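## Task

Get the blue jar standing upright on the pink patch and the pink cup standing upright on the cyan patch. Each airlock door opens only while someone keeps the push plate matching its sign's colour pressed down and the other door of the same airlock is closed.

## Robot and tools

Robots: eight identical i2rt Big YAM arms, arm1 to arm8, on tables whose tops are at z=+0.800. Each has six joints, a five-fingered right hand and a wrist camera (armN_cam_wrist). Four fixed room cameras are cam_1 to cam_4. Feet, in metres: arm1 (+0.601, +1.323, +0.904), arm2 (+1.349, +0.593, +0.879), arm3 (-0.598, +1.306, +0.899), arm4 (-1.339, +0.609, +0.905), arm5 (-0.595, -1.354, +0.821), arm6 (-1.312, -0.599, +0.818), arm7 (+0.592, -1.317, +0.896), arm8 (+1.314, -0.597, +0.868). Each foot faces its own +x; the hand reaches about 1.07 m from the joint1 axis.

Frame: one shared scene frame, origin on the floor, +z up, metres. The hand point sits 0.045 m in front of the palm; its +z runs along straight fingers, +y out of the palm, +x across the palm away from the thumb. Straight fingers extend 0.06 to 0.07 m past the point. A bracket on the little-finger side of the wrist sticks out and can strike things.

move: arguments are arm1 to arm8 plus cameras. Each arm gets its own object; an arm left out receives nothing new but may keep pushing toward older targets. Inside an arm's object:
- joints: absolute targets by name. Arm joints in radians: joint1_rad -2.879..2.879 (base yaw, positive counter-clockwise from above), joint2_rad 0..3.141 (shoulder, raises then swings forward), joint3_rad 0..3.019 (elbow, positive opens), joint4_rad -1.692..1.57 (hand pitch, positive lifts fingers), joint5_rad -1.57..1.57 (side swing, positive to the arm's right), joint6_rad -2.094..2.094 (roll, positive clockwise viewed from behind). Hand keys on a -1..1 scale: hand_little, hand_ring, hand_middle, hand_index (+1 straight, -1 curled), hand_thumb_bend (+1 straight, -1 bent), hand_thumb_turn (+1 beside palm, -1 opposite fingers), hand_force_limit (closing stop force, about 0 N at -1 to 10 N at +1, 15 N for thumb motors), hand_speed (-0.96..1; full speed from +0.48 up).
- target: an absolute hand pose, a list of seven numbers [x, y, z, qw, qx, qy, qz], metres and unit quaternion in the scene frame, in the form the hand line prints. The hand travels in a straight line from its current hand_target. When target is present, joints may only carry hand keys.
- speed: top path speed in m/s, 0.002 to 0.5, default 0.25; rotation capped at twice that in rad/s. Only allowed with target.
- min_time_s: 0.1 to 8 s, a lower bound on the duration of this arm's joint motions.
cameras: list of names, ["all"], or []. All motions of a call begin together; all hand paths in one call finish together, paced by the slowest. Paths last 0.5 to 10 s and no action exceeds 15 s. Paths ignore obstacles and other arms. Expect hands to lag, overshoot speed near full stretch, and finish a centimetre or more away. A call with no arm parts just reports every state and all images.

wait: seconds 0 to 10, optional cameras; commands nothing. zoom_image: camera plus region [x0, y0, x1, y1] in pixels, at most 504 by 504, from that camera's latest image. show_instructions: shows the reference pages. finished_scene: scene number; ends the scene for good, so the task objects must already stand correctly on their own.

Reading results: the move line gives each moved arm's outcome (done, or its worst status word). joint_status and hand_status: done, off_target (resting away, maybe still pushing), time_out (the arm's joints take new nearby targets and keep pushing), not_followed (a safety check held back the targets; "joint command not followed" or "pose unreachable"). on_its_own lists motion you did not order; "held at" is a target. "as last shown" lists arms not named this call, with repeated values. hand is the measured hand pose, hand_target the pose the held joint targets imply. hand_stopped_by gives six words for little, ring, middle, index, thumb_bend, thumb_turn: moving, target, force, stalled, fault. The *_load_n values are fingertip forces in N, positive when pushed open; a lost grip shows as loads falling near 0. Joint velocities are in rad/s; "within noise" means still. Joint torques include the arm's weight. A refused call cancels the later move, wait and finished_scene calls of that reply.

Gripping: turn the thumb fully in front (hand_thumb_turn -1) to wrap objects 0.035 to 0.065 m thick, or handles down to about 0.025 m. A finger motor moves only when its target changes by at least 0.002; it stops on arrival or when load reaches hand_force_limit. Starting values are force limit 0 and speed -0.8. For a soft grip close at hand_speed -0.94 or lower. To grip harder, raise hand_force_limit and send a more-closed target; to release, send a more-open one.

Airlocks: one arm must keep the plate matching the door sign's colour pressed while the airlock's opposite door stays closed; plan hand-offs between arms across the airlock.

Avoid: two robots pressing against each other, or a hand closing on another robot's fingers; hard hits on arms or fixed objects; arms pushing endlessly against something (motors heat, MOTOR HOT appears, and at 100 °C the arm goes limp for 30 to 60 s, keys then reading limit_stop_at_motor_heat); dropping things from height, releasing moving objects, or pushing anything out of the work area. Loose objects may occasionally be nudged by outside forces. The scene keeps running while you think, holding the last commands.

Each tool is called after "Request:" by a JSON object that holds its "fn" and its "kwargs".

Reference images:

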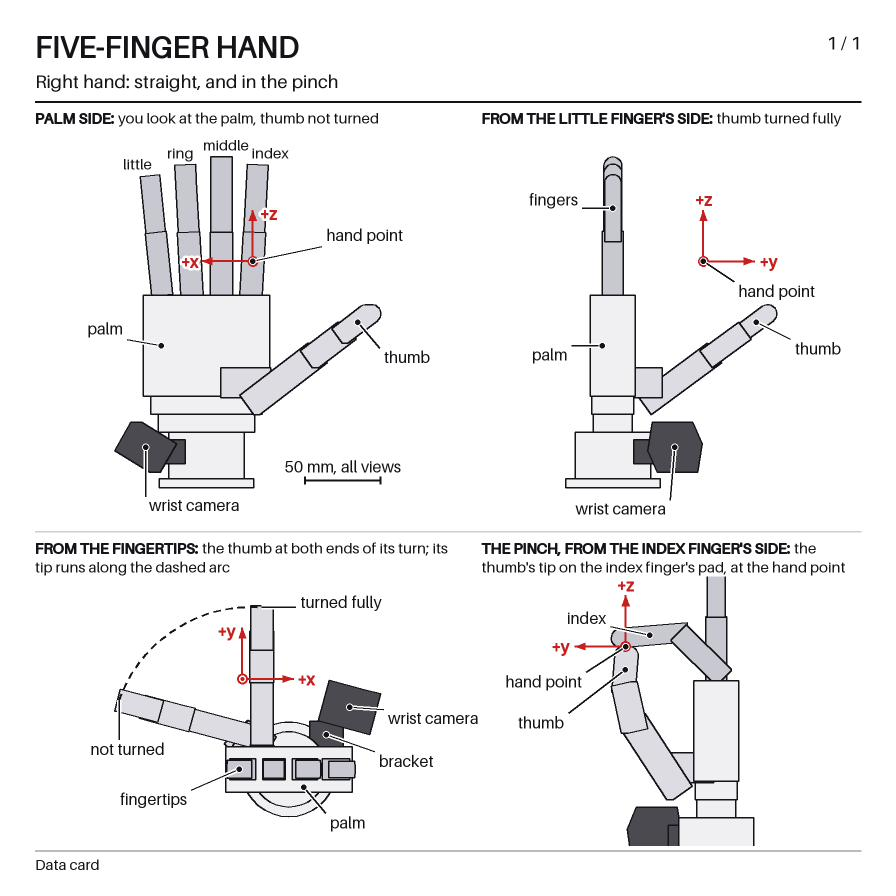

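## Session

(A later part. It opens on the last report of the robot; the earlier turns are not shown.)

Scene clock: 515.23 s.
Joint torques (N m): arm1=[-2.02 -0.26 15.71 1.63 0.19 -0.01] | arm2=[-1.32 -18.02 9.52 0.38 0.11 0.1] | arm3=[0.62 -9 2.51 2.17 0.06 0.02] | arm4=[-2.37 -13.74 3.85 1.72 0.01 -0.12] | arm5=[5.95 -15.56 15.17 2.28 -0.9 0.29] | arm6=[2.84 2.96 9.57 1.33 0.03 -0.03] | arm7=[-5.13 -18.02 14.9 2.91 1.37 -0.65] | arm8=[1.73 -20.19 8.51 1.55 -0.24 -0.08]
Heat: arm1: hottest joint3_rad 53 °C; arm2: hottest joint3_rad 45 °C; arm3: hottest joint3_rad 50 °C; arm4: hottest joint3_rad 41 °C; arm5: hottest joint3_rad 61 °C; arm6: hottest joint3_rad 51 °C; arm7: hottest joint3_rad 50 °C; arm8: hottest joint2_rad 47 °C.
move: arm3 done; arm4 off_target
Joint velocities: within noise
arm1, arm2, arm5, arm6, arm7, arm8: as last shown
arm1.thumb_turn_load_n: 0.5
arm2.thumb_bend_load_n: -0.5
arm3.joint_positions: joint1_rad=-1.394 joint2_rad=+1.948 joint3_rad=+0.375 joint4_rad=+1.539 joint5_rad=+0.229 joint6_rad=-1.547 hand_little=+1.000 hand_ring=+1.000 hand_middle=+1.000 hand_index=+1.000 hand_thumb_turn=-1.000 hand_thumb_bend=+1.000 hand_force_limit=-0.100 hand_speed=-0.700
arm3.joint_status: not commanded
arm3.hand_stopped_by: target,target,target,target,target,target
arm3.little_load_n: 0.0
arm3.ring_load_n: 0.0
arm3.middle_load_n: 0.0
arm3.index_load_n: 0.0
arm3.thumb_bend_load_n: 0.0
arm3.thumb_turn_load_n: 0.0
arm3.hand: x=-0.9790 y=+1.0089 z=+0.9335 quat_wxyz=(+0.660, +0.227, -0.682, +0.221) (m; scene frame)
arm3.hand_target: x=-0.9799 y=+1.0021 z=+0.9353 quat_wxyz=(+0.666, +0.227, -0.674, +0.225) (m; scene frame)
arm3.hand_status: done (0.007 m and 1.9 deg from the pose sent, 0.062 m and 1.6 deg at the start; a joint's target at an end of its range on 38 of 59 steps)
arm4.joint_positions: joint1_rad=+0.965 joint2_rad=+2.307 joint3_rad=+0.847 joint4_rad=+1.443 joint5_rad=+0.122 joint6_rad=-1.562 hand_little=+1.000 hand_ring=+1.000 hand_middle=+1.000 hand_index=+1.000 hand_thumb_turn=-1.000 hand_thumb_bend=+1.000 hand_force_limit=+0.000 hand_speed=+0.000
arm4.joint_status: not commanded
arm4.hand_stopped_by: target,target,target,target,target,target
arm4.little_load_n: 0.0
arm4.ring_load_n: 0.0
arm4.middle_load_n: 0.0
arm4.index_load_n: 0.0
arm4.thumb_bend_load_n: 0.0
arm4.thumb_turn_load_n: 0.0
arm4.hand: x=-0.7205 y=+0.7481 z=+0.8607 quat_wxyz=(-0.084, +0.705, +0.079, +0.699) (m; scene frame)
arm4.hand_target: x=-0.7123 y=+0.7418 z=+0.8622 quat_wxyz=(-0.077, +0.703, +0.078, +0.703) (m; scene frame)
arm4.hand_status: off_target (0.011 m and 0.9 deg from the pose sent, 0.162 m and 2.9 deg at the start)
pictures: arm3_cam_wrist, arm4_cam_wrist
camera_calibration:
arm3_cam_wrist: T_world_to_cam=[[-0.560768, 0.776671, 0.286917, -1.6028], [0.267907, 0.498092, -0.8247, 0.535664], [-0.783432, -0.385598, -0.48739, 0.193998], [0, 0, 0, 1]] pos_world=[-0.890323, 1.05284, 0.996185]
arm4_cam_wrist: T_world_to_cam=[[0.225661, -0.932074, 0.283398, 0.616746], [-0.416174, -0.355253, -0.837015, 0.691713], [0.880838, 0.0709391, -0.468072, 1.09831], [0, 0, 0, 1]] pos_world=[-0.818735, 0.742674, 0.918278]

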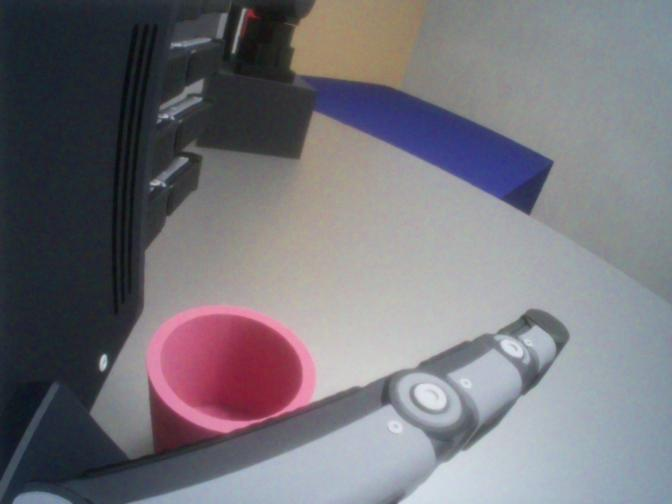

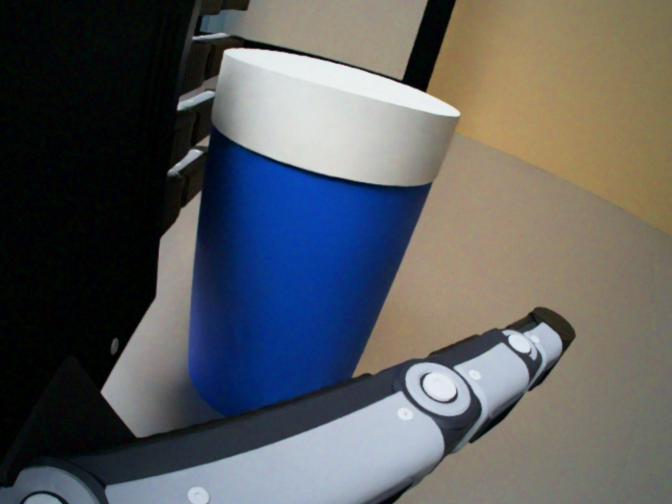

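Request:
{"fn": "move", "kwargs": {"arm3": {"target": [-0.976, 0.995, 0.895, 0.6698, 0.2267, -0.6698, 0.2267], "speed": 0.12}, "arm4": {"target": [-0.708, 0.743, 0.852, -0.0776, 0.7029, 0.0776, 0.7029], "speed": 0.1}, "cameras": ["arm3_cam_wrist", "arm4_cam_wrist"]}}

Scene clock: 529.60 s.
Joint torques (N m): arm1=[-1.55 -0.21 15.66 1.81 0.16 -0.01] | arm2=[-1.14 -17.73 9.46 0.68 0.11 0.09] | arm3=[0.79 -9.76 1.91 2.21 0.08 0.16] | arm4=[-2.32 -13.98 3.79 2.09 0.01 -0.12] | arm5=[5.83 -15.56 15.21 2.48 -0.89 0.32] | arm6=[2.49 2.73 9.46 1.4 0.07 0] | arm7=[-5.07 -17.79 14.83 2.82 1.35 -0.65] | arm8=[1.79 -20.31 8.5 1.54 -0.24 -0.08]
Heat: arm1: hottest joint3_rad 53 °C; arm2: hottest joint3_rad 45 °C; arm3: hottest joint3_rad 49 °C; arm4: hottest joint3_rad 41 °C; arm5: hottest joint3_rad 61 °C; arm6: hottest joint3_rad 51 °C; arm7: hottest joint3_rad 51 °C; arm8: hottest joint2_rad 47 °C.
move: arm3 off_target; arm4 off_target
Joint velocities: within noise
arm1, arm2, arm5, arm6, arm7, arm8: as last shown
arm2.index_load_n: -0.5
arm2.thumb_bend_load_n: 0.0
arm3.joint_positions: joint1_rad=-1.369 joint2_rad=+2.051 joint3_rad=+0.415 joint4_rad=+1.539 joint5_rad=+0.267 joint6_rad=-1.536 hand_little=+1.000 hand_ring=+1.000 hand_middle=+1.000 hand_index=+1.000 hand_thumb_turn=-1.000 hand_thumb_bend=+1.000 hand_force_limit=-0.100 hand_speed=-0.700
arm3.joint_status: not commanded
arm3.hand_stopped_by: target,target,target,target,target,target
arm3.little_load_n: 0.0
arm3.ring_load_n: 0.0
arm3.middle_load_n: 0.0
arm3.index_load_n: 0.0
arm3.thumb_bend_load_n: 0.0
arm3.thumb_turn_load_n: 0.0
arm3.hand: x=-0.9776 y=+1.0028 z=+0.8954 quat_wxyz=(+0.641, +0.231, -0.702, +0.206) (m; scene frame)
arm3.hand_target: x=-0.9761 y=+0.9949 z=+0.8954 quat_wxyz=(+0.644, +0.228, -0.697, +0.216) (m; scene frame)
arm3.hand_status: off_target (0.008 m and 5.5 deg from the pose sent, 0.041 m and 1.9 deg at the start; a joint's target at an end of its range on 31 of 31 steps)
arm4.joint_positions: joint1_rad=+0.965 joint2_rad=+2.339 joint3_rad=+0.871 joint4_rad=+1.443 joint5_rad=+0.121 joint6_rad=-1.562 hand_little=+1.000 hand_ring=+1.000 hand_middle=+1.000 hand_index=+1.000 hand_thumb_turn=-1.000 hand_thumb_bend=+1.000 hand_force_limit=+0.000 hand_speed=+0.000
arm4.joint_status: not commanded
arm4.hand_stopped_by: target,target,target,target,target,target
arm4.little_load_n: 0.0
arm4.ring_load_n: 0.0
arm4.middle_load_n: 0.0
arm4.index_load_n: 0.0
arm4.thumb_bend_load_n: 0.0
arm4.thumb_turn_load_n: 0.0
arm4.hand: x=-0.7167 y=+0.7497 z=+0.8483 quat_wxyz=(-0.084, +0.708, +0.080, +0.696) (m; scene frame)
arm4.hand_target: x=-0.7083 y=+0.7430 z=+0.8521 quat_wxyz=(-0.078, +0.703, +0.078, +0.703) (m; scene frame)
arm4.hand_status: off_target (0.012 m and 1.2 deg from the pose sent, 0.016 m and 0.9 deg at the start)
arm5.index_load_n: -0.5
arm5.thumb_bend_load_n: -0.5
arm6.thumb_turn_load_n: 0.5
arm7.little_load_n: -0.5
arm7.index_load_n: 0.5
arm7.thumb_bend_load_n: 0.0
arm8.little_load_n: 0.5
pictures: arm3_cam_wrist, arm4_cam_wrist
camera_calibration:
arm3_cam_wrist: T_world_to_cam=[[-0.562221, 0.772979, 0.293958, -1.59042], [0.311851, 0.527379, -0.79033, 0.489733], [-0.765935, -0.352669, -0.537558, 0.203074], [0, 0, 0, 1]] pos_world=[-0.89135, 1.0427, 0.963731]
arm4_cam_wrist: T_world_to_cam=[[0.228559, -0.931094, 0.284298, 0.621395], [-0.422422, -0.357955, -0.832723, 0.677338], [0.877109, 0.0702319, -0.475128, 1.09295], [0, 0, 0, 1]] pos_world=[-0.814538, 0.744274, 0.906664]

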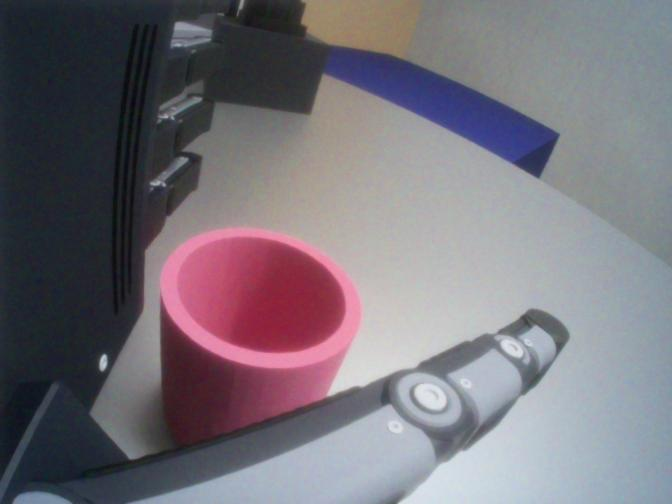

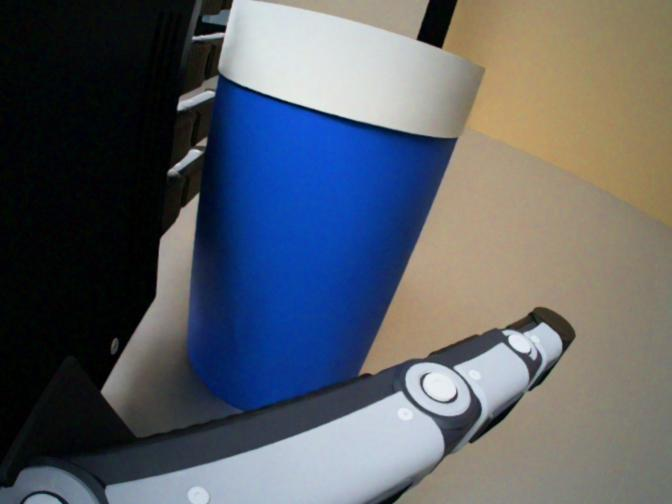

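Request:
{"fn": "move", "kwargs": {"arm3": {"target": [-0.974, 0.991, 0.852, 0.6698, 0.2267, -0.6698, 0.2267], "speed": 0.1}, "arm4": {"joints": {"hand_speed": -0.8, "hand_force_limit": -0.7, "hand_thumb_bend": 0.5}}, "cameras": ["arm3_cam_wrist"]}}

Request:
{"fn": "move", "kwargs": {"arm4": {"joints": {"hand_speed": -0.88, "hand_force_limit": 0, "hand_index": -0.9, "hand_middle": -0.9}}, "arm3": {"joints": {"hand_speed": -0.8, "hand_force_limit": -0.7, "hand_thumb_bend": 0.55}}, "cameras": ["arm4_cam_wrist"]}}

Scene clock: 546.80 s.
Joint torques (N m): arm1=[-1.67 -0.26 15.53 1.66 0.22 0.06] | arm2=[-1.2 -17.49 9.48 0.51 0.16 0.12] | arm3=[0.79 -10.4 1.32 2.15 0.09 0.16] | arm4=[-2.37 -13.98 3.74 2.1 0.01 -0.11] | arm5=[4.84 -15.62 15.3 2.43 -0.89 0.32] | arm6=[2.61 2.78 9.48 1.57 0.08 -0.06] | arm7=[-5.19 -17.9 14.9 2.82 1.36 -0.65] | arm8=[1.73 -20.25 8.5 1.54 -0.24 -0.08]
Heat: arm1: hottest joint3_rad 54 °C; arm2: hottest joint3_rad 45 °C; arm3: hottest joint3_rad 48 °C; arm4: hottest joint3_rad 40 °C; arm5: hottest joint3_rad 62 °C; arm6: hottest joint3_rad 51 °C; arm7: hottest joint3_rad 51 °C; arm8: hottest joint2_rad 47 °C.
move: arm3 off_target; arm4 done
Joint velocities: within noise
arm1, arm2, arm5, arm6, arm7, arm8: as last shown
arm1.middle_load_n: -0.5
arm2.middle_load_n: 0.5
arm2.index_load_n: 0.0
arm2.thumb_bend_load_n: 0.5
arm3.joint_positions: joint1_rad=-1.350 joint2_rad=+2.164 joint3_rad=+0.465 joint4_rad=+1.539 joint5_rad=+0.299 joint6_rad=-1.510 hand_little=+1.000 hand_ring=+1.000 hand_middle=+1.000 hand_index=+1.000 hand_thumb_turn=-1.000 hand_thumb_bend=+1.000 hand_force_limit=-0.100 hand_speed=-0.700
arm3.joint_status: not commanded
arm3.hand_stopped_by: target,target,target,target,target,target
arm3.little_load_n: 0.0
arm3.ring_load_n: 0.0
arm3.middle_load_n: 0.0
arm3.index_load_n: 0.0
arm3.thumb_bend_load_n: 0.0
arm3.thumb_turn_load_n: 0.5
arm3.hand: x=-0.9769 y=+0.9977 z=+0.8536 quat_wxyz=(+0.621, +0.230, -0.723, +0.196) (m; scene frame)
arm3.hand_target: x=-0.9742 y=+0.9907 z=+0.8525 quat_wxyz=(+0.624, +0.228, -0.719, +0.205) (m; scene frame)
arm3.hand_status: off_target (0.007 m and 9.0 deg from the pose sent, 0.045 m and 5.5 deg at the start; a joint's target at an end of its range on 67 of 67 steps)
arm4.joint_positions: joint1_rad=+0.965 joint2_rad=+2.339 joint3_rad=+0.871 joint4_rad=+1.443 joint5_rad=+0.121 joint6_rad=-1.562 hand_little=+1.000 hand_ring=+1.000 hand_middle=+1.000 hand_index=+1.000 hand_thumb_turn=-1.000 hand_thumb_bend=+0.500 hand_force_limit=-0.700 hand_speed=-0.800
arm4.joint_status: all done
arm4.hand_stopped_by: target,target,target,target,target,target
arm4.little_load_n: 0.0
arm4.ring_load_n: 0.0
arm4.middle_load_n: 0.0
arm4.index_load_n: 0.0
arm4.thumb_bend_load_n: 0.0
arm4.thumb_turn_load_n: 0.0
arm4.hand: x=-0.7167 y=+0.7497 z=+0.8483 quat_wxyz=(-0.084, +0.708, +0.080, +0.696) (m; scene frame)
arm4.hand_target: x=-0.7083 y=+0.7430 z=+0.8521 quat_wxyz=(-0.078, +0.703, +0.078, +0.703) (m; scene frame)
arm4.hand_status: not commanded
arm5.index_load_n: 0.0
arm5.thumb_bend_load_n: 0.0
arm6.thumb_turn_load_n: 0.0
arm7.little_load_n: 0.0
arm7.index_load_n: 0.0
arm8.little_load_n: 0.0
pictures: arm3_cam_wrist
camera_calibration:
arm3_cam_wrist: T_world_to_cam=[[-0.563343, 0.773714, 0.289848, -1.57212], [0.359198, 0.54527, -0.757402, 0.459381], [-0.744057, -0.322564, -0.585091, 0.211369], [0, 0, 0, 1]] pos_world=[-0.893383, 1.03407, 0.927282]

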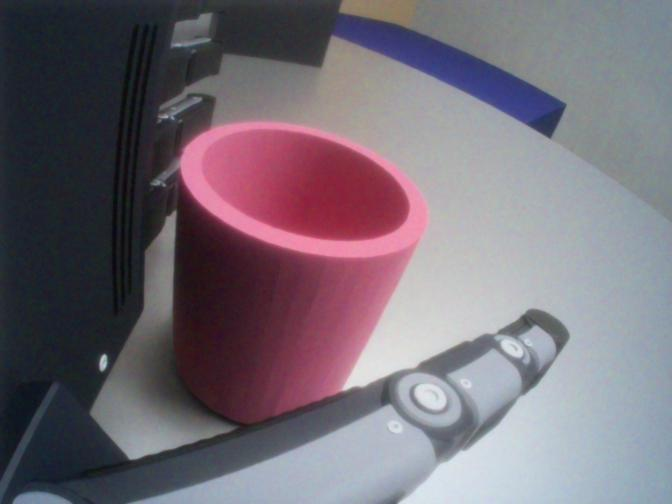

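Scene clock: 552.70 s.
Joint torques (N m): arm1=[-1.49 -0.21 15.6 1.78 0.15 -0.01] | arm2=[-1.32 -17.61 9.61 0.54 0.19 0.12] | arm3=[0.79 -10.29 1.28 2.13 0.08 0.17] | arm4=[-2.32 -14.04 3.74 2.09 0.07 -0.12] | arm5=[4.13 -15.33 15.47 2.17 -0.93 0.33] | arm6=[2.49 3.19 9.39 1.43 0.05 -0.04] | arm7=[-5.3 -17.61 14.9 2.82 1.37 -0.65] | arm8=[1.61 -20.25 8.51 1.54 -0.24 -0.09]
Heat: arm1: hottest joint3_rad 54 °C; arm2: hottest joint3_rad 45 °C; arm3: hottest joint3_rad 48 °C; arm4: hottest joint3_rad 40 °C; arm5: hottest joint3_rad 62 °C; arm6: hottest joint3_rad 51 °C; arm7: hottest joint3_rad 51 °C; arm8: hottest joint2_rad 47 °C.
move: arm3 done; arm4 off_target
Joint velocities: within noise
arm1, arm2, arm5, arm6, arm7, arm8: as last shown
arm1.little_load_n: -0.5
arm1.ring_load_n: -0.5
arm1.middle_load_n: 0.0
arm2.thumb_bend_load_n: -0.5
arm3.joint_positions: joint1_rad=-1.350 joint2_rad=+2.164 joint3_rad=+0.465 joint4_rad=+1.539 joint5_rad=+0.299 joint6_rad=-1.510 hand_little=+1.000 hand_ring=+1.000 hand_middle=+1.000 hand_index=+1.000 hand_thumb_turn=-1.000 hand_thumb_bend=+0.550 hand_force_limit=-0.700 hand_speed=-0.800
arm3.joint_status: all done
arm3.hand_stopped_by: target,target,target,target,target,target
arm3.little_load_n: 0.0
arm3.ring_load_n: 0.0
arm3.middle_load_n: 0.0
arm3.index_load_n: 0.0
arm3.thumb_bend_load_n: 0.0
arm3.thumb_turn_load_n: 0.0
arm3.hand: x=-0.9769 y=+0.9977 z=+0.8536 quat_wxyz=(+0.621, +0.230, -0.723, +0.196) (m; scene frame)
arm3.hand_target: x=-0.9742 y=+0.9907 z=+0.8525 quat_wxyz=(+0.624, +0.228, -0.719, +0.205) (m; scene frame)
arm3.hand_status: not commanded
arm4.joint_positions: joint1_rad=+0.965 joint2_rad=+2.339 joint3_rad=+0.871 joint4_rad=+1.443 joint5_rad=+0.119 joint6_rad=-1.563 hand_little=+1.000 hand_ring=+1.000 hand_middle=+0.199 hand_index=+0.222 hand_thumb_turn=-1.000 hand_thumb_bend=+0.502 hand_force_limit=+0.000 hand_speed=-0.880
arm4.joint_status: hand_middle off_target (ended at +0.199, target -0.900); hand_index off_target (ended at +0.222, target -0.900); the others done
arm4.hand_stopped_by: target,target,force,force,target,target
arm4.little_load_n: 0.0
arm4.ring_load_n: 0.0
arm4.middle_load_n: 5.0
arm4.index_load_n: 1.5
arm4.thumb_bend_load_n: 8.5
arm4.thumb_turn_load_n: 0.5
arm4.hand: x=-0.7167 y=+0.7500 z=+0.8483 quat_wxyz=(-0.084, +0.708, +0.081, +0.696) (m; scene frame)
arm4.hand_target: x=-0.7083 y=+0.7430 z=+0.8521 quat_wxyz=(-0.078, +0.703, +0.078, +0.703) (m; scene frame)
arm4.hand_status: not commanded
pictures: arm4_cam_wrist
camera_calibration:
arm4_cam_wrist: T_world_to_cam=[[0.230301, -0.930566, 0.28462, 0.622318], [-0.421704, -0.35903, -0.832625, 0.678706], [0.876999, 0.0717285, -0.475108, 1.09171], [0, 0, 0, 1]] pos_world=[-0.814539, 0.744477, 0.906664]

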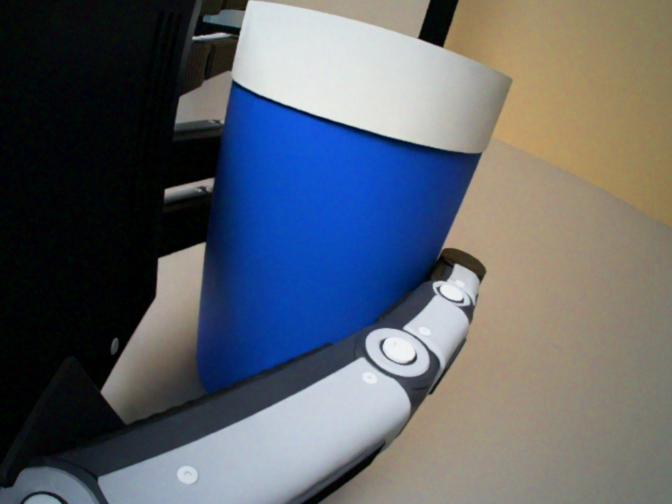

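Request:
{"fn": "move", "kwargs": {"arm4": {"joints": {"hand_speed": -0.92, "hand_force_limit": -0.1, "hand_index": -0.91}}, "arm3": {"joints": {"hand_speed": -0.88, "hand_force_limit": 0, "hand_index": -0.9, "hand_middle": -0.9}}}}

Request:
{"fn": "move", "kwargs": {"arm3": {"joints": {"hand_speed": -0.92, "hand_force_limit": -0.1, "hand_index": -0.91}}, "cameras": ["arm3_cam_wrist"]}}

Scene clock: 565.37 s.
Joint torques (N m): arm1=[-1.67 0.97 15.64 1.74 0.22 -0.01] | arm2=[-1.61 -17.79 9.54 0.58 0.15 0.12] | arm3=[0.79 -10.34 1.16 2.21 0.07 0.1] | arm4=[-2.49 -13.98 3.75 2.07 0.07 -0.12] | arm5=[4.72 -15.38 15.32 2.37 -0.93 0.31] | arm6=[2.43 2.84 9.51 1.54 0.06 -0.01] | arm7=[-5.19 -17.85 14.9 2.85 1.36 -0.63] | arm8=[1.73 -20.25 8.5 1.54 -0.24 -0.09]
Heat: arm1: hottest joint3_rad 54 °C; arm2: hottest joint3_rad 45 °C; arm3: hottest joint3_rad 48 °C; arm4: hottest joint3_rad 40 °C; arm5: hottest joint3_rad 62 °C; arm6: hottest joint3_rad 51 °C; arm7: hottest joint3_rad 51 °C; arm8: hottest joint2_rad 47 °C.
move: arm3 off_target; arm4 off_target
Joint velocities: within noise
arm1.joint_positions: joint1_rad=-0.571 joint2_rad=+0.553 joint3_rad=+0.596 joint4_rad=-0.638 joint5_rad=+0.285 joint6_rad=-1.417 hand_little=+1.000 hand_ring=+1.000 hand_middle=+1.000 hand_index=+1.000 hand_thumb_turn=-1.000 hand_thumb_bend=+1.000 hand_force_limit=-0.100 hand_speed=-0.700
arm1.joint_status: not commanded
arm1.hand_stopped_by: target,target,target,target,target,target
arm1.little_load_n: 0.0
arm1.ring_load_n: 0.0
arm1.middle_load_n: 0.0
arm1.index_load_n: 0.0
arm1.thumb_bend_load_n: 0.0
arm1.thumb_turn_load_n: 0.5
arm1.hand: x=+0.2869 y=+1.3394 z=+1.1395 quat_wxyz=(+0.483, -0.004, -0.876, -0.015) (m; scene frame)
arm1.hand_target: x=+0.2810 y=+1.3402 z=+1.1695 quat_wxyz=(+0.500, -0.015, -0.866, -0.009) (m; scene frame)
arm1.hand_status: not commanded
arm2.joint_positions: joint1_rad=+1.678 joint2_rad=+1.970 joint3_rad=+1.477 joint4_rad=-0.866 joint5_rad=+0.263 joint6_rad=+0.833 hand_little=-1.000 hand_ring=-1.000 hand_middle=-1.000 hand_index=-1.000 hand_thumb_turn=+1.000 hand_thumb_bend=+1.000 hand_force_limit=+0.000 hand_speed=+0.000
arm2.joint_status: not commanded
arm2.hand_stopped_by: target,target,target,target,target,target
arm2.little_load_n: 0.0
arm2.ring_load_n: 0.5
arm2.middle_load_n: 0.0
arm2.index_load_n: 0.0
arm2.thumb_bend_load_n: 0.0
arm2.thumb_turn_load_n: 0.0
arm2.hand: x=+1.8281 y=+0.2161 z=+0.8711 quat_wxyz=(+0.010, +0.012, -0.986, +0.167) (m; scene frame)
arm2.hand_target: x=+1.8394 y=+0.2005 z=+0.8804 quat_wxyz=(+0.000, +0.000, -0.985, +0.174) (m; scene frame)
arm2.hand_status: not commanded
arm3.joint_positions: joint1_rad=-1.347 joint2_rad=+2.164 joint3_rad=+0.468 joint4_rad=+1.539 joint5_rad=+0.300 joint6_rad=-1.505 hand_little=+1.000 hand_ring=+1.000 hand_middle=+0.400 hand_index=+0.467 hand_thumb_turn=-1.000 hand_thumb_bend=+0.553 hand_force_limit=+0.000 hand_speed=-0.880
arm3.joint_status: hand_middle off_target (ended at +0.400, target -0.900); hand_index off_target (ended at +0.467, target -0.900); the others done
arm3.hand_stopped_by: target,target,force,force,target,target
arm3.little_load_n: 0.0
arm3.ring_load_n: 0.0
arm3.middle_load_n: 6.0
arm3.index_load_n: 1.5
arm3.thumb_bend_load_n: 13.0
arm3.thumb_turn_load_n: 0.0
arm3.hand: x=-0.9764 y=+0.9957 z=+0.8537 quat_wxyz=(+0.621, +0.228, -0.723, +0.199) (m; scene frame)
arm3.hand_target: x=-0.9741 y=+0.9908 z=+0.8525 quat_wxyz=(+0.624, +0.228, -0.719, +0.205) (m; scene frame)
arm3.hand_status: not commanded
arm4.joint_positions: joint1_rad=+0.965 joint2_rad=+2.339 joint3_rad=+0.871 joint4_rad=+1.443 joint5_rad=+0.119 joint6_rad=-1.563 hand_little=+1.000 hand_ring=+1.000 hand_middle=+0.199 hand_index=+0.210 hand_thumb_turn=-1.000 hand_thumb_bend=+0.503 hand_force_limit=-0.100 hand_speed=-0.920
arm4.joint_status: hand_index off_target (ended at +0.210, target -0.910); the others done
arm4.hand_stopped_by: target,target,force,force,target,target
arm4.little_load_n: 0.0
arm4.ring_load_n: 0.0
arm4.middle_load_n: 2.5
arm4.index_load_n: 5.5
arm4.thumb_bend_load_n: 10.0
arm4.thumb_turn_load_n: -0.5
arm4.hand: x=-0.7167 y=+0.7500 z=+0.8483 quat_wxyz=(-0.084, +0.708, +0.081, +0.696) (m; scene frame)
arm4.hand_target: x=-0.7083 y=+0.7430 z=+0.8521 quat_wxyz=(-0.078, +0.703, +0.078, +0.703) (m; scene frame)
arm4.hand_status: not commanded
arm5: as last shown
arm5.thumb_bend_load_n: -0.5
arm6.joint_positions: joint1_rad=+1.189 joint2_rad=+0.603 joint3_rad=+1.341 joint4_rad=-1.536 joint5_rad=+0.000 joint6_rad=-1.200 hand_little=+1.000 hand_ring=+1.000 hand_middle=+1.000 hand_index=+1.000 hand_thumb_turn=-1.000 hand_thumb_bend=+1.000 hand_force_limit=+0.000 hand_speed=+0.000
arm6.joint_status: not commanded
arm6.hand_stopped_by: target,target,target,target,target,target
arm6.little_load_n: 0.0
arm6.ring_load_n: 0.0
arm6.middle_load_n: 0.0
arm6.index_load_n: 0.0
arm6.thumb_bend_load_n: 0.0
arm6.thumb_turn_load_n: 0.5
arm6.hand: x=-1.3171 y=-0.4158 z=+1.2514 quat_wxyz=(-0.343, +0.682, +0.624, +0.168) (m; scene frame)
arm6.hand_target: x=-1.3190 y=-0.4166 z=+1.2589 quat_wxyz=(-0.352, +0.675, +0.625, +0.170) (m; scene frame)
arm6.hand_status: not commanded
arm7.joint_positions: joint1_rad=+1.764 joint2_rad=+2.228 joint3_rad=+1.857 joint4_rad=-1.057 joint5_rad=+0.218 joint6_rad=+0.817 hand_little=-1.000 hand_ring=-1.000 hand_middle=-1.000 hand_index=-1.000 hand_thumb_turn=+1.000 hand_thumb_bend=+1.000 hand_force_limit=+0.000 hand_speed=+0.000
arm7.joint_status: not commanded
arm7.hand_stopped_by: target,target,target,target,target,target
arm7.little_load_n: 0.5
arm7.ring_load_n: 0.5
arm7.middle_load_n: 0.0
arm7.index_load_n: 0.5
arm7.thumb_bend_load_n: 0.0
arm7.thumb_turn_load_n: 0.0
arm7.hand: x=+0.1605 y=-1.8474 z=+0.8737 quat_wxyz=(-0.108, +0.692, +0.709, -0.080) (m; scene frame)
arm7.hand_target: x=+0.0941 y=-1.8394 z=+0.8877 quat_wxyz=(-0.126, +0.697, +0.695, -0.123) (m; scene frame)
arm7.hand_status: not commanded
arm8.joint_positions: joint1_rad=-1.790 joint2_rad=+2.132 joint3_rad=+1.745 joint4_rad=-1.006 joint5_rad=-0.265 joint6_rad=-0.863 hand_little=-1.000 hand_ring=-1.000 hand_middle=-1.000 hand_index=-1.000 hand_thumb_turn=+1.000 hand_thumb_bend=+1.000 hand_force_limit=+0.000 hand_speed=+0.000
arm8.joint_status: not commanded
arm8.hand_stopped_by: target,target,target,target,target,target
arm8.little_load_n: 0.0
arm8.ring_load_n: 0.0
arm8.middle_load_n: 0.5
arm8.index_load_n: 0.0
arm8.thumb_bend_load_n: 0.0
arm8.thumb_turn_load_n: 0.0
arm8.hand: x=+1.7836 y=-0.1911 z=+0.8681 quat_wxyz=(-0.161, +0.987, -0.006, -0.015) (m; scene frame)
arm8.hand_target: x=+1.7898 y=-0.1900 z=+0.8851 quat_wxyz=(-0.173, +0.985, +0.000, +0.000) (m; scene frame)
arm8.hand_status: not commanded
pictures: none

Scene clock: 565.80 s.
Joint torques (N m): arm1=[-1.38 -0.09 15.53 1.74 0.18 0] | arm2=[-1.55 -17.32 9.48 0.55 0.15 0.14] | arm3=[0.67 -10.34 1.16 2.22 0.08 0.1] | arm4=[-2.32 -13.98 3.78 2.09 0.07 -0.12] | arm5=[5.3 -15.03 15.35 2.48 -0.93 0.31] | arm6=[2.43 2.84 9.36 1.57 0.05 -0.02] | arm7=[-4.95 -17.67 14.9 2.88 1.36 -0.64] | arm8=[1.67 -20.25 8.49 1.55 -0.23 -0.08]
Heat: arm1: hottest joint3_rad 54 °C; arm2: hottest joint3_rad 45 °C; arm3: hottest joint3_rad 48 °C; arm4: hottest joint3_rad 40 °C; arm5: hottest joint3_rad 62 °C; arm6: hottest joint3_rad 51 °C; arm7: hottest joint3_rad 51 °C; arm8: hottest joint2_rad 47 °C.
move: arm3 off_target
Joint velocities: within noise
arm1, arm2, arm4, arm5, arm6, arm7, arm8: as last shown
arm2.ring_load_n: 0.0
arm2.thumb_turn_load_n: -0.5
arm3.joint_positions: joint1_rad=-1.347 joint2_rad=+2.164 joint3_rad=+0.468 joint4_rad=+1.539 joint5_rad=+0.300 joint6_rad=-1.504 hand_little=+1.000 hand_ring=+1.000 hand_middle=+0.400 hand_index=+0.454 hand_thumb_turn=-1.000 hand_thumb_bend=+0.553 hand_force_limit=-0.100 hand_speed=-0.920
arm3.joint_status: hand_index off_target (ended at +0.454, target -0.910); the others done
arm3.hand_stopped_by: target,target,force,force,target,target
arm3.little_load_n: 0.0
arm3.ring_load_n: 0.0
arm3.middle_load_n: 3.0
arm3.index_load_n: 5.5
arm3.thumb_bend_load_n: 15.0
arm3.thumb_turn_load_n: -0.5
arm3.hand: x=-0.9764 y=+0.9957 z=+0.8537 quat_wxyz=(+0.621, +0.228, -0.723, +0.199) (m; scene frame)
arm3.hand_target: x=-0.9741 y=+0.9908 z=+0.8525 quat_wxyz=(+0.624, +0.228, -0.719, +0.205) (m; scene frame)
arm3.hand_status: not commanded
arm5.thumb_bend_load_n: 0.0
arm7.little_load_n: 0.0
arm7.ring_load_n: 0.0
arm7.index_load_n: 0.0
arm8.middle_load_n: 0.0
pictures: arm3_cam_wrist
camera_calibration:
arm3_cam_wrist: T_world_to_cam=[[-0.565293, 0.774536, 0.283793, -1.56783], [0.359643, 0.541034, -0.760223, 0.467516], [-0.742362, -0.327685, -0.584399, 0.217198], [0, 0, 0, 1]] pos_world=[-0.893184, 1.03257, 0.927286]

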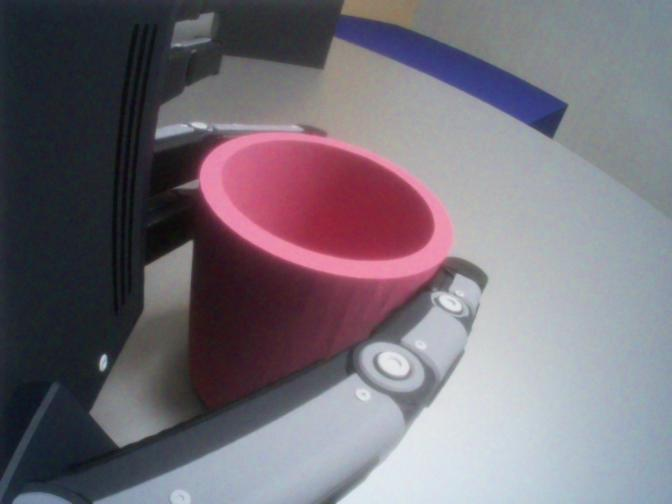

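Request:
{"fn": "move", "kwargs": {"arm3": {"target": [-0.970, 0.995, 0.95, 0.621, 0.228, -0.723, 0.199], "speed": 0.15}, "arm4": {"target": [-0.712, 0.745, 0.95, -0.0776, 0.7029, 0.0776, 0.7029], "speed": 0.15}}}

Request:
{"fn": "move", "kwargs": {"arm3": {"target": [-0.86, 1.106, 1.12, 0.4736, 0.2776, -0.8203, 0.1603], "speed": 0.22}, "arm4": {"target": [-1.02, 0.68, 1.12, -0.0549, 0.8608, 0.0950, 0.497], "speed": 0.3}, "cameras": ["arm3_cam_wrist", "arm4_cam_wrist"]}}

Scene clock: 590.90 s.
Joint torques (N m): arm1=[-1.38 0.32 15.56 1.87 0.21 -0.02] | arm2=[-0.79 -18.08 9.43 0.5 0.16 0.12] | arm3=[0.97 -11.81 3.19 1.11 0.12 0.03] | arm4=[-1.85 -15.15 3.88 2.02 0.2 -0.13] | arm5=[5.01 -15.03 15.47 2.5 -0.93 0.34] | arm6=[2.49 2.67 9.52 1.46 0.07 -0.02] | arm7=[-5.25 -17.85 14.9 2.88 1.36 -0.66] | arm8=[1.73 -20.25 8.47 1.52 -0.24 -0.08]
Heat: arm1: hottest joint3_rad 54 °C; arm2: hottest joint3_rad 45 °C; arm3: hottest joint3_rad 47 °C; arm4: hottest joint3_rad 40 °C; arm5: hottest joint3_rad 63 °C; arm6: hottest joint3_rad 51 °C; arm7: hottest joint3_rad 51 °C; arm8: hottest joint2_rad 47 °C.
move: arm3 off_target; arm4 off_target
Joint velocities: within noise
arm1, arm2, arm5, arm6, arm7, arm8: as last shown
arm2.thumb_turn_load_n: 0.0
arm3.joint_positions: joint1_rad=-1.347 joint2_rad=+1.744 joint3_rad=+0.393 joint4_rad=+1.173 joint5_rad=+0.308 joint6_rad=-1.499 hand_little=+1.000 hand_ring=+1.000 hand_middle=+0.400 hand_index=+0.453 hand_thumb_turn=-1.000 hand_thumb_bend=+0.553 hand_force_limit=-0.100 hand_speed=-0.920
arm3.joint_status: not commanded
arm3.hand_stopped_by: target,target,force,force,target,target
arm3.little_load_n: 0.0
arm3.ring_load_n: 0.0
arm3.middle_load_n: 4.5
arm3.index_load_n: 1.0
arm3.thumb_bend_load_n: 9.5
arm3.thumb_turn_load_n: 2.0
arm3.hand: x=-0.9721 y=+1.0012 z=+0.9398 quat_wxyz=(+0.615, +0.227, -0.730, +0.193) (m; scene frame)
arm3.hand_target: x=-0.9700 y=+0.9951 z=+0.9498 quat_wxyz=(+0.621, +0.228, -0.723, +0.199) (m; scene frame)
arm3.hand_status: off_target (0.012 m and 1.2 deg from the pose sent, 0.097 m and 0.1 deg at the start)
arm4.joint_positions: joint1_rad=+0.965 joint2_rad=+2.074 joint3_rad=+0.797 joint4_rad=+1.240 joint5_rad=+0.123 joint6_rad=-1.563 hand_little=+1.000 hand_ring=+1.000 hand_middle=+0.199 hand_index=+0.210 hand_thumb_turn=-1.000 hand_thumb_bend=+0.503 hand_force_limit=-0.100 hand_speed=-0.920
arm4.joint_status: not commanded
arm4.hand_stopped_by: target,target,force,force,target,target
arm4.little_load_n: 0.0
arm4.ring_load_n: 0.0
arm4.middle_load_n: 2.5
arm4.index_load_n: 5.0
arm4.thumb_bend_load_n: 10.0
arm4.thumb_turn_load_n: -0.5
arm4.hand: x=-0.7166 y=+0.7492 z=+0.9334 quat_wxyz=(-0.082, +0.712, +0.080, +0.692) (m; scene frame)
arm4.hand_target: x=-0.7121 y=+0.7451 z=+0.9499 quat_wxyz=(-0.078, +0.703, +0.078, +0.703) (m; scene frame)
arm4.hand_status: off_target (0.018 m and 1.7 deg from the pose sent, 0.102 m and 1.3 deg at the start)
arm6.ring_load_n: -0.5
arm6.thumb_turn_load_n: 0.0
pictures: none

Scene clock: 593.33 s.
Joint torques (N m): arm1=[-1.26 -0.03 15.66 1.69 0.2 0.05] | arm2=[-1.38 -17.96 9.36 0.57 0.11 0.11] | arm3=[0.09 -1.73 13.27 0.88 0.12 0.06] | arm4=[-0.15 -0.09 12.51 1.52 0.3 -0.01] | arm5=[5.36 -14.97 15.2 2.51 -0.89 0.36] | arm6=[2.43 2.84 9.47 1.5 0.06 -0.01] | arm7=[-5.13 -17.79 14.9 2.84 1.37 -0.66] | arm8=[1.73 -20.19 8.49 1.51 -0.24 -0.09]
Heat: arm1: hottest joint3_rad 54 °C; arm2: hottest joint3_rad 45 °C; arm3: hottest joint3_rad 47 °C; arm4: hottest joint3_rad 40 °C; arm5: hottest joint3_rad 63 °C; arm6: hottest joint3_rad 51 °C; arm7: hottest joint3_rad 51 °C; arm8: hottest joint2_rad 47 °C.
move: arm3 off_target; arm4 off_target
Joint velocities: within noise
arm1, arm2, arm6, arm7, arm8: as last shown
arm1.thumb_turn_load_n: 0.0
arm3.joint_positions: joint1_rad=-1.319 joint2_rad=+0.573 joint3_rad=+0.476 joint4_rad=-0.517 joint5_rad=+0.250 joint6_rad=-1.403 hand_little=+1.000 hand_ring=+1.000 hand_middle=+0.400 hand_index=+0.453 hand_thumb_turn=-1.000 hand_thumb_bend=+0.553 hand_force_limit=-0.100 hand_speed=-0.920
arm3.joint_status: not commanded
arm3.hand_stopped_by: target,target,force,force,target,target
arm3.little_load_n: 0.0
arm3.ring_load_n: 0.0
arm3.middle_load_n: 4.5
arm3.index_load_n: 1.5
arm3.thumb_bend_load_n: 9.0
arm3.thumb_turn_load_n: 2.5
arm3.hand: x=-0.8532 y=+1.1180 z=+1.0779 quat_wxyz=(+0.448, +0.286, -0.835, +0.142) (m; scene frame)
arm3.hand_target: x=-0.8591 y=+1.1075 z=+1.1194 quat_wxyz=(+0.474, +0.277, -0.820, +0.160) (m; scene frame)
arm3.hand_status: off_target (0.044 m and 4.1 deg from the pose sent, 0.237 m and 20.5 deg at the start)
arm4.joint_positions: joint1_rad=+1.147 joint2_rad=+0.573 joint3_rad=+0.463 joint4_rad=-0.511 joint5_rad=+0.282 joint6_rad=-1.404 hand_little=+1.000 hand_ring=+1.000 hand_middle=+0.199 hand_index=+0.210 hand_thumb_turn=-1.000 hand_thumb_bend=+0.503 hand_force_limit=-0.100 hand_speed=-0.920
arm4.joint_status: not commanded
arm4.hand_stopped_by: target,target,force,force,target,target
arm4.little_load_n: 0.0
arm4.ring_load_n: 0.0
arm4.middle_load_n: 3.0
arm4.index_load_n: 5.5
arm4.thumb_bend_load_n: 10.0
arm4.thumb_turn_load_n: -0.5
arm4.hand: x=-1.0311 y=+0.6681 z=+1.0832 quat_wxyz=(-0.040, +0.875, +0.097, +0.472) (m; scene frame)
arm4.hand_target: x=-1.0214 y=+0.6790 z=+1.1195 quat_wxyz=(-0.055, +0.861, +0.095, +0.497) (m; scene frame)
arm4.hand_status: off_target (0.040 m and 3.7 deg from the pose sent, 0.363 m and 28.4 deg at the start)
arm5.joint_positions: joint1_rad=-1.575 joint2_rad=+2.093 joint3_rad=+1.802 joint4_rad=-1.135 joint5_rad=-0.208 joint6_rad=-0.759 hand_little=-1.000 hand_ring=-1.000 hand_middle=-1.000 hand_index=-1.000 hand_thumb_turn=+1.000 hand_thumb_bend=+1.000 hand_force_limit=+0.000 hand_speed=+0.000
arm5.joint_status: not commanded
arm5.hand_stopped_by: target,target,target,target,target,target
arm5.little_load_n: 0.0
arm5.ring_load_n: 0.0
arm5.middle_load_n: 0.0
arm5.index_load_n: 0.0
arm5.thumb_bend_load_n: 0.0
arm5.thumb_turn_load_n: 0.0
arm5.hand: x=-0.1523 y=-1.7737 z=+0.8635 quat_wxyz=(-0.110, +0.694, -0.708, +0.072) (m; scene frame)
arm5.hand_target: x=-0.0926 y=-1.7748 z=+0.8878 quat_wxyz=(-0.125, +0.697, -0.695, +0.123) (m; scene frame)
arm5.hand_status: not commanded
arm6.ring_load_n: 0.0
arm7.ring_load_n: 0.5
pictures: arm3_cam_wrist, arm4_cam_wrist
camera_calibration:
arm3_cam_wrist: T_world_to_cam=[[-0.685149, 0.675674, 0.272096, -1.63572], [0.546838, 0.7239, -0.420639, 0.116658], [-0.481185, -0.139408, -0.865463, 0.795076], [0, 0, 0, 1]] pos_world=[-0.801923, 1.1316, 1.18225]
arm4_cam_wrist: T_world_to_cam=[[0.358277, -0.896048, 0.262175, 0.684886], [-0.788193, -0.440809, -0.429464, -0.0476466], [0.500389, -0.0527777, -0.86419, 1.60131], [0, 0, 0, 1]] pos_world=[-1.08421, 0.677201, 1.18382]

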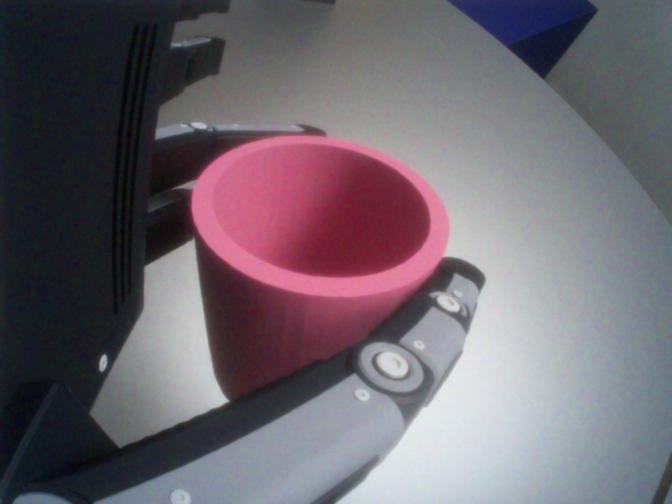

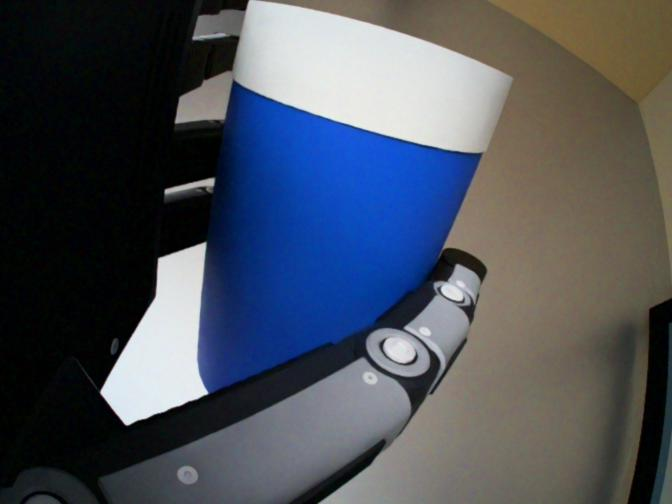

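Request:
{"fn": "move", "kwargs": {"arm3": {"joints": {"hand_speed": -0.92, "hand_force_limit": -0.2, "hand_index": -0.92}}, "arm4": {"joints": {"joint1_rad": -0.82}, "min_time_s": 4}}}

Request:
{"fn": "move", "kwargs": {"arm3": {"joints": {"joint1_rad": 1.608, "joint2_rad": 0.703, "joint3_rad": 0.597, "joint4_rad": -0.598, "joint5_rad": 0.637, "joint6_rad": -1.156}, "min_time_s": 5}, "arm4": {"target": [-1.41, 0.285, 1.13, 0.3536, 0.6124, -0.6124, 0.3536], "speed": 0.15}, "cameras": ["arm3_cam_wrist", "arm4_cam_wrist", "cam_2"]}}

Scene clock: 620.00 s.
Joint torques (N m): arm1=[-1.61 0.44 15.65 1.58 0.16 -0.03] | arm2=[-0.56 -18.2 9.32 0.38 0.16 0.13] | arm3=[0.15 -1.73 13.26 0.9 0.14 0.06] | arm4=[-2.2 -0.21 12.48 1.69 0.31 0.01] | arm5=[5.07 -14.8 15.45 2.41 -0.93 0.33] | arm6=[2.02 2.49 9.59 1.36 0.03 -0.05] | arm7=[-5.13 -17.67 14.9 2.92 1.36 -0.63] | arm8=[1.73 -20.13 8.5 1.55 -0.24 -0.08]
Heat: arm1: hottest joint3_rad 54 °C; arm2: hottest joint3_rad 46 °C; arm3: hottest joint3_rad 54 °C; arm4: hottest joint3_rad 46 °C; arm5: hottest joint3_rad 63 °C; arm6: hottest joint3_rad 51 °C; arm7: hottest joint3_rad 51 °C; arm8: hottest joint2_rad 47 °C.
move: arm3 off_target; arm4 done
Joint velocities: within noise
arm1, arm2, arm5, arm6, arm7, arm8: as last shown
arm1.middle_load_n: -0.5
arm1.thumb_turn_load_n: 0.5
arm3.joint_positions: joint1_rad=-1.319 joint2_rad=+0.573 joint3_rad=+0.476 joint4_rad=-0.517 joint5_rad=+0.250 joint6_rad=-1.402 hand_little=+1.000 hand_ring=+1.000 hand_middle=+0.400 hand_index=+0.440 hand_thumb_turn=-1.000 hand_thumb_bend=+0.553 hand_force_limit=-0.200 hand_speed=-0.920
arm3.joint_status: hand_index off_target (ended at +0.440, target -0.920); the others done
arm3.hand_stopped_by: target,target,force,force,target,target
arm3.little_load_n: 0.0
arm3.ring_load_n: 0.0
arm3.middle_load_n: 2.5
arm3.index_load_n: 5.0
arm3.thumb_bend_load_n: 10.0
arm3.thumb_turn_load_n: 0.5
arm3.hand: x=-0.8532 y=+1.1180 z=+1.0778 quat_wxyz=(+0.448, +0.286, -0.835, +0.142) (m; scene frame)
arm3.hand_target: x=-0.8592 y=+1.1075 z=+1.1194 quat_wxyz=(+0.474, +0.277, -0.820, +0.160) (m; scene frame)
arm3.hand_status: not commanded
arm4.joint_positions: joint1_rad=-0.806 joint2_rad=+0.573 joint3_rad=+0.463 joint4_rad=-0.511 joint5_rad=+0.281 joint6_rad=-1.403 hand_little=+1.000 hand_ring=+1.000 hand_middle=+0.199 hand_index=+0.210 hand_thumb_turn=-1.000 hand_thumb_bend=+0.503 hand_force_limit=-0.100 hand_speed=-0.920
arm4.joint_status: all done
arm4.hand_stopped_by: target,target,force,force,target,target
arm4.little_load_n: 0.0
arm4.ring_load_n: 0.0
arm4.middle_load_n: 3.0
arm4.index_load_n: 5.5
arm4.thumb_bend_load_n: 10.0
arm4.thumb_turn_load_n: -0.5
arm4.hand: x=-1.4004 y=+0.2994 z=+1.0786 quat_wxyz=(+0.362, +0.572, -0.674, +0.295) (m; scene frame)
arm4.hand_target: x=-1.4034 y=+0.2875 z=+1.1148 quat_wxyz=(+0.379, +0.552, -0.672, +0.316) (m; scene frame)
arm4.hand_status: not commanded
arm5.middle_load_n: 0.5
arm6.ring_load_n: -0.5
arm6.thumb_turn_load_n: 0.5
arm7.ring_load_n: 0.0
pictures: none

Scene clock: 625.50 s.
Joint torques (N m): arm1=[-1.79 0.56 15.58 1.83 0.14 -0.07] | arm2=[-1.67 -18.08 9.46 0.58 0.12 0.11] | arm3=[1.03 -1.32 12.7 0.59 0.62 0.05] | arm4=[-2.26 -0.5 12.68 1.8 0.03 -0.17] | arm5=[5.54 -15.27 15.43 2.39 -0.87 0.38] | arm6=[2.26 2.67 9.5 1.59 0.05 -0.04] | arm7=[-5.19 -17.85 14.86 2.85 1.36 -0.63] | arm8=[1.73 -20.19 8.51 1.55 -0.24 -0.08]
Heat: arm1: hottest joint3_rad 54 °C; arm2: hottest joint3_rad 46 °C; arm3: hottest joint3_rad 55 °C; arm4: hottest joint3_rad 47 °C; arm5: hottest joint3_rad 63 °C; arm6: hottest joint3_rad 51 °C; arm7: hottest joint3_rad 51 °C; arm8: hottest joint2_rad 47 °C.
move: arm3 done; arm4 off_target
Joint velocities: within noise
arm1, arm2, arm5, arm6, arm7, arm8: as last shown
arm1.middle_load_n: 0.0
arm3.joint_positions: joint1_rad=+1.596 joint2_rad=+0.699 joint3_rad=+0.530 joint4_rad=-0.589 joint5_rad=+0.629 joint6_rad=-1.154 hand_little=+1.000 hand_ring=+1.000 hand_middle=+0.400 hand_index=+0.440 hand_thumb_turn=-1.000 hand_thumb_bend=+0.553 hand_force_limit=-0.200 hand_speed=-0.920
arm3.joint_status: all done
arm3.hand_stopped_by: target,target,force,force,target,target
arm3.little_load_n: 0.0
arm3.ring_load_n: 0.0
arm3.middle_load_n: 2.5
arm3.index_load_n: 5.0
arm3.thumb_bend_load_n: 9.5
arm3.thumb_turn_load_n: 1.0
arm3.hand: x=-0.2980 y=+1.3673 z=+1.0791 quat_wxyz=(+0.031, +0.884, +0.009, +0.466) (m; scene frame)
arm3.hand_target: x=-0.2882 y=+1.3786 z=+1.1107 quat_wxyz=(+0.016, +0.874, +0.005, +0.485) (m; scene frame)
arm3.hand_status: not commanded
arm4.joint_positions: joint1_rad=-0.986 joint2_rad=+0.509 joint3_rad=+0.470 joint4_rad=-0.556 joint5_rad=-0.028 joint6_rad=-1.584 hand_little=+1.000 hand_ring=+1.000 hand_middle=+0.199 hand_index=+0.210 hand_thumb_turn=-1.000 hand_thumb_bend=+0.503 hand_force_limit=-0.100 hand_speed=-0.920
arm4.joint_status: not commanded
arm4.hand_stopped_by: target,target,force,force,target,target
arm4.little_load_n: 0.0
arm4.ring_load_n: -0.5
arm4.middle_load_n: 3.0
arm4.index_load_n: 5.5
arm4.thumb_bend_load_n: 10.0
arm4.thumb_turn_load_n: -0.5
arm4.hand: x=-1.4042 y=+0.2975 z=+1.0866 quat_wxyz=(+0.325, +0.624, -0.626, +0.335) (m; scene frame)
arm4.hand_target: x=-1.4096 y=+0.2871 z=+1.1295 quat_wxyz=(+0.354, +0.612, -0.612, +0.353) (m; scene frame)
arm4.hand_status: off_target (0.046 m and 4.4 deg from the pose sent, 0.054 m and 10.8 deg at the start)
arm5.middle_load_n: 0.0
arm6.ring_load_n: 0.0
arm6.thumb_turn_load_n: 0.0
arm7.thumb_bend_load_n: -0.5
pictures: arm3_cam_wrist, arm4_cam_wrist, cam_2
camera_calibration:
arm3_cam_wrist: T_world_to_cam=[[0.126609, -0.941514, 0.312286, 0.985713], [-0.879545, -0.25212, -0.40353, 0.524063], [0.458663, -0.223579, -0.860024, 1.48736], [0, 0, 0, 1]] pos_world=[-0.346057, 1.39273, 1.18281]
arm4_cam_wrist: T_world_to_cam=[[-0.958947, -0.171551, 0.22581, -1.54011], [-0.255519, 0.868076, -0.425622, -0.14929], [-0.123005, -0.465848, -0.876274, 1.03195], [0, 0, 0, 1]] pos_world=[-1.3881, 0.346118, 1.1885]

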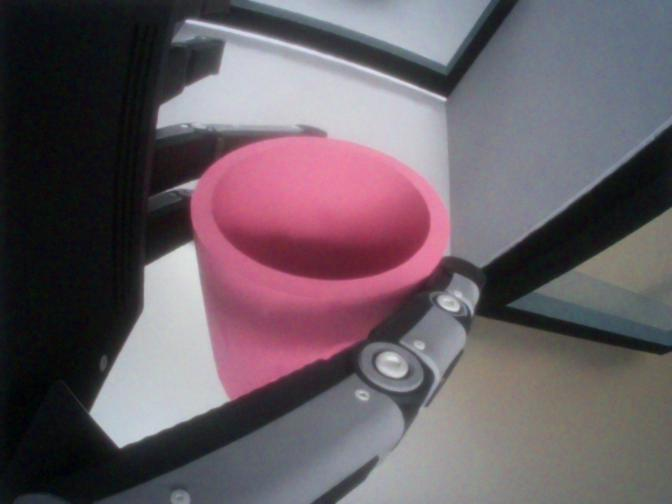

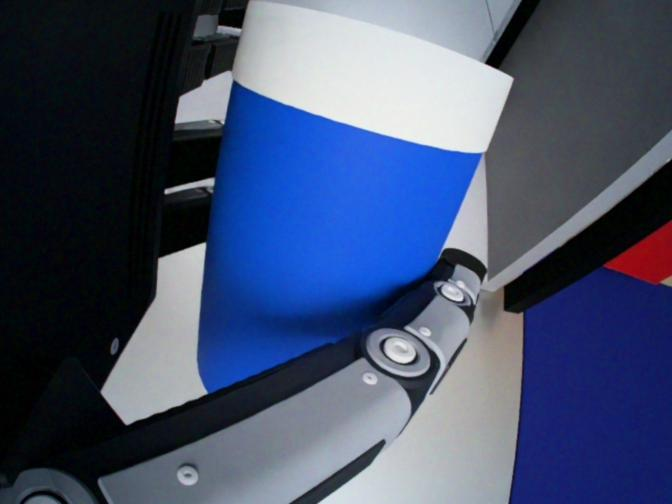

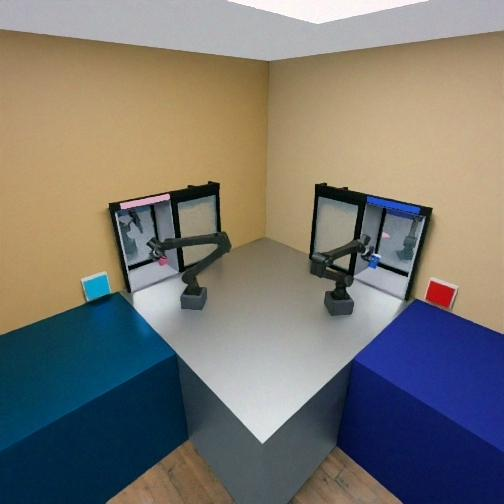

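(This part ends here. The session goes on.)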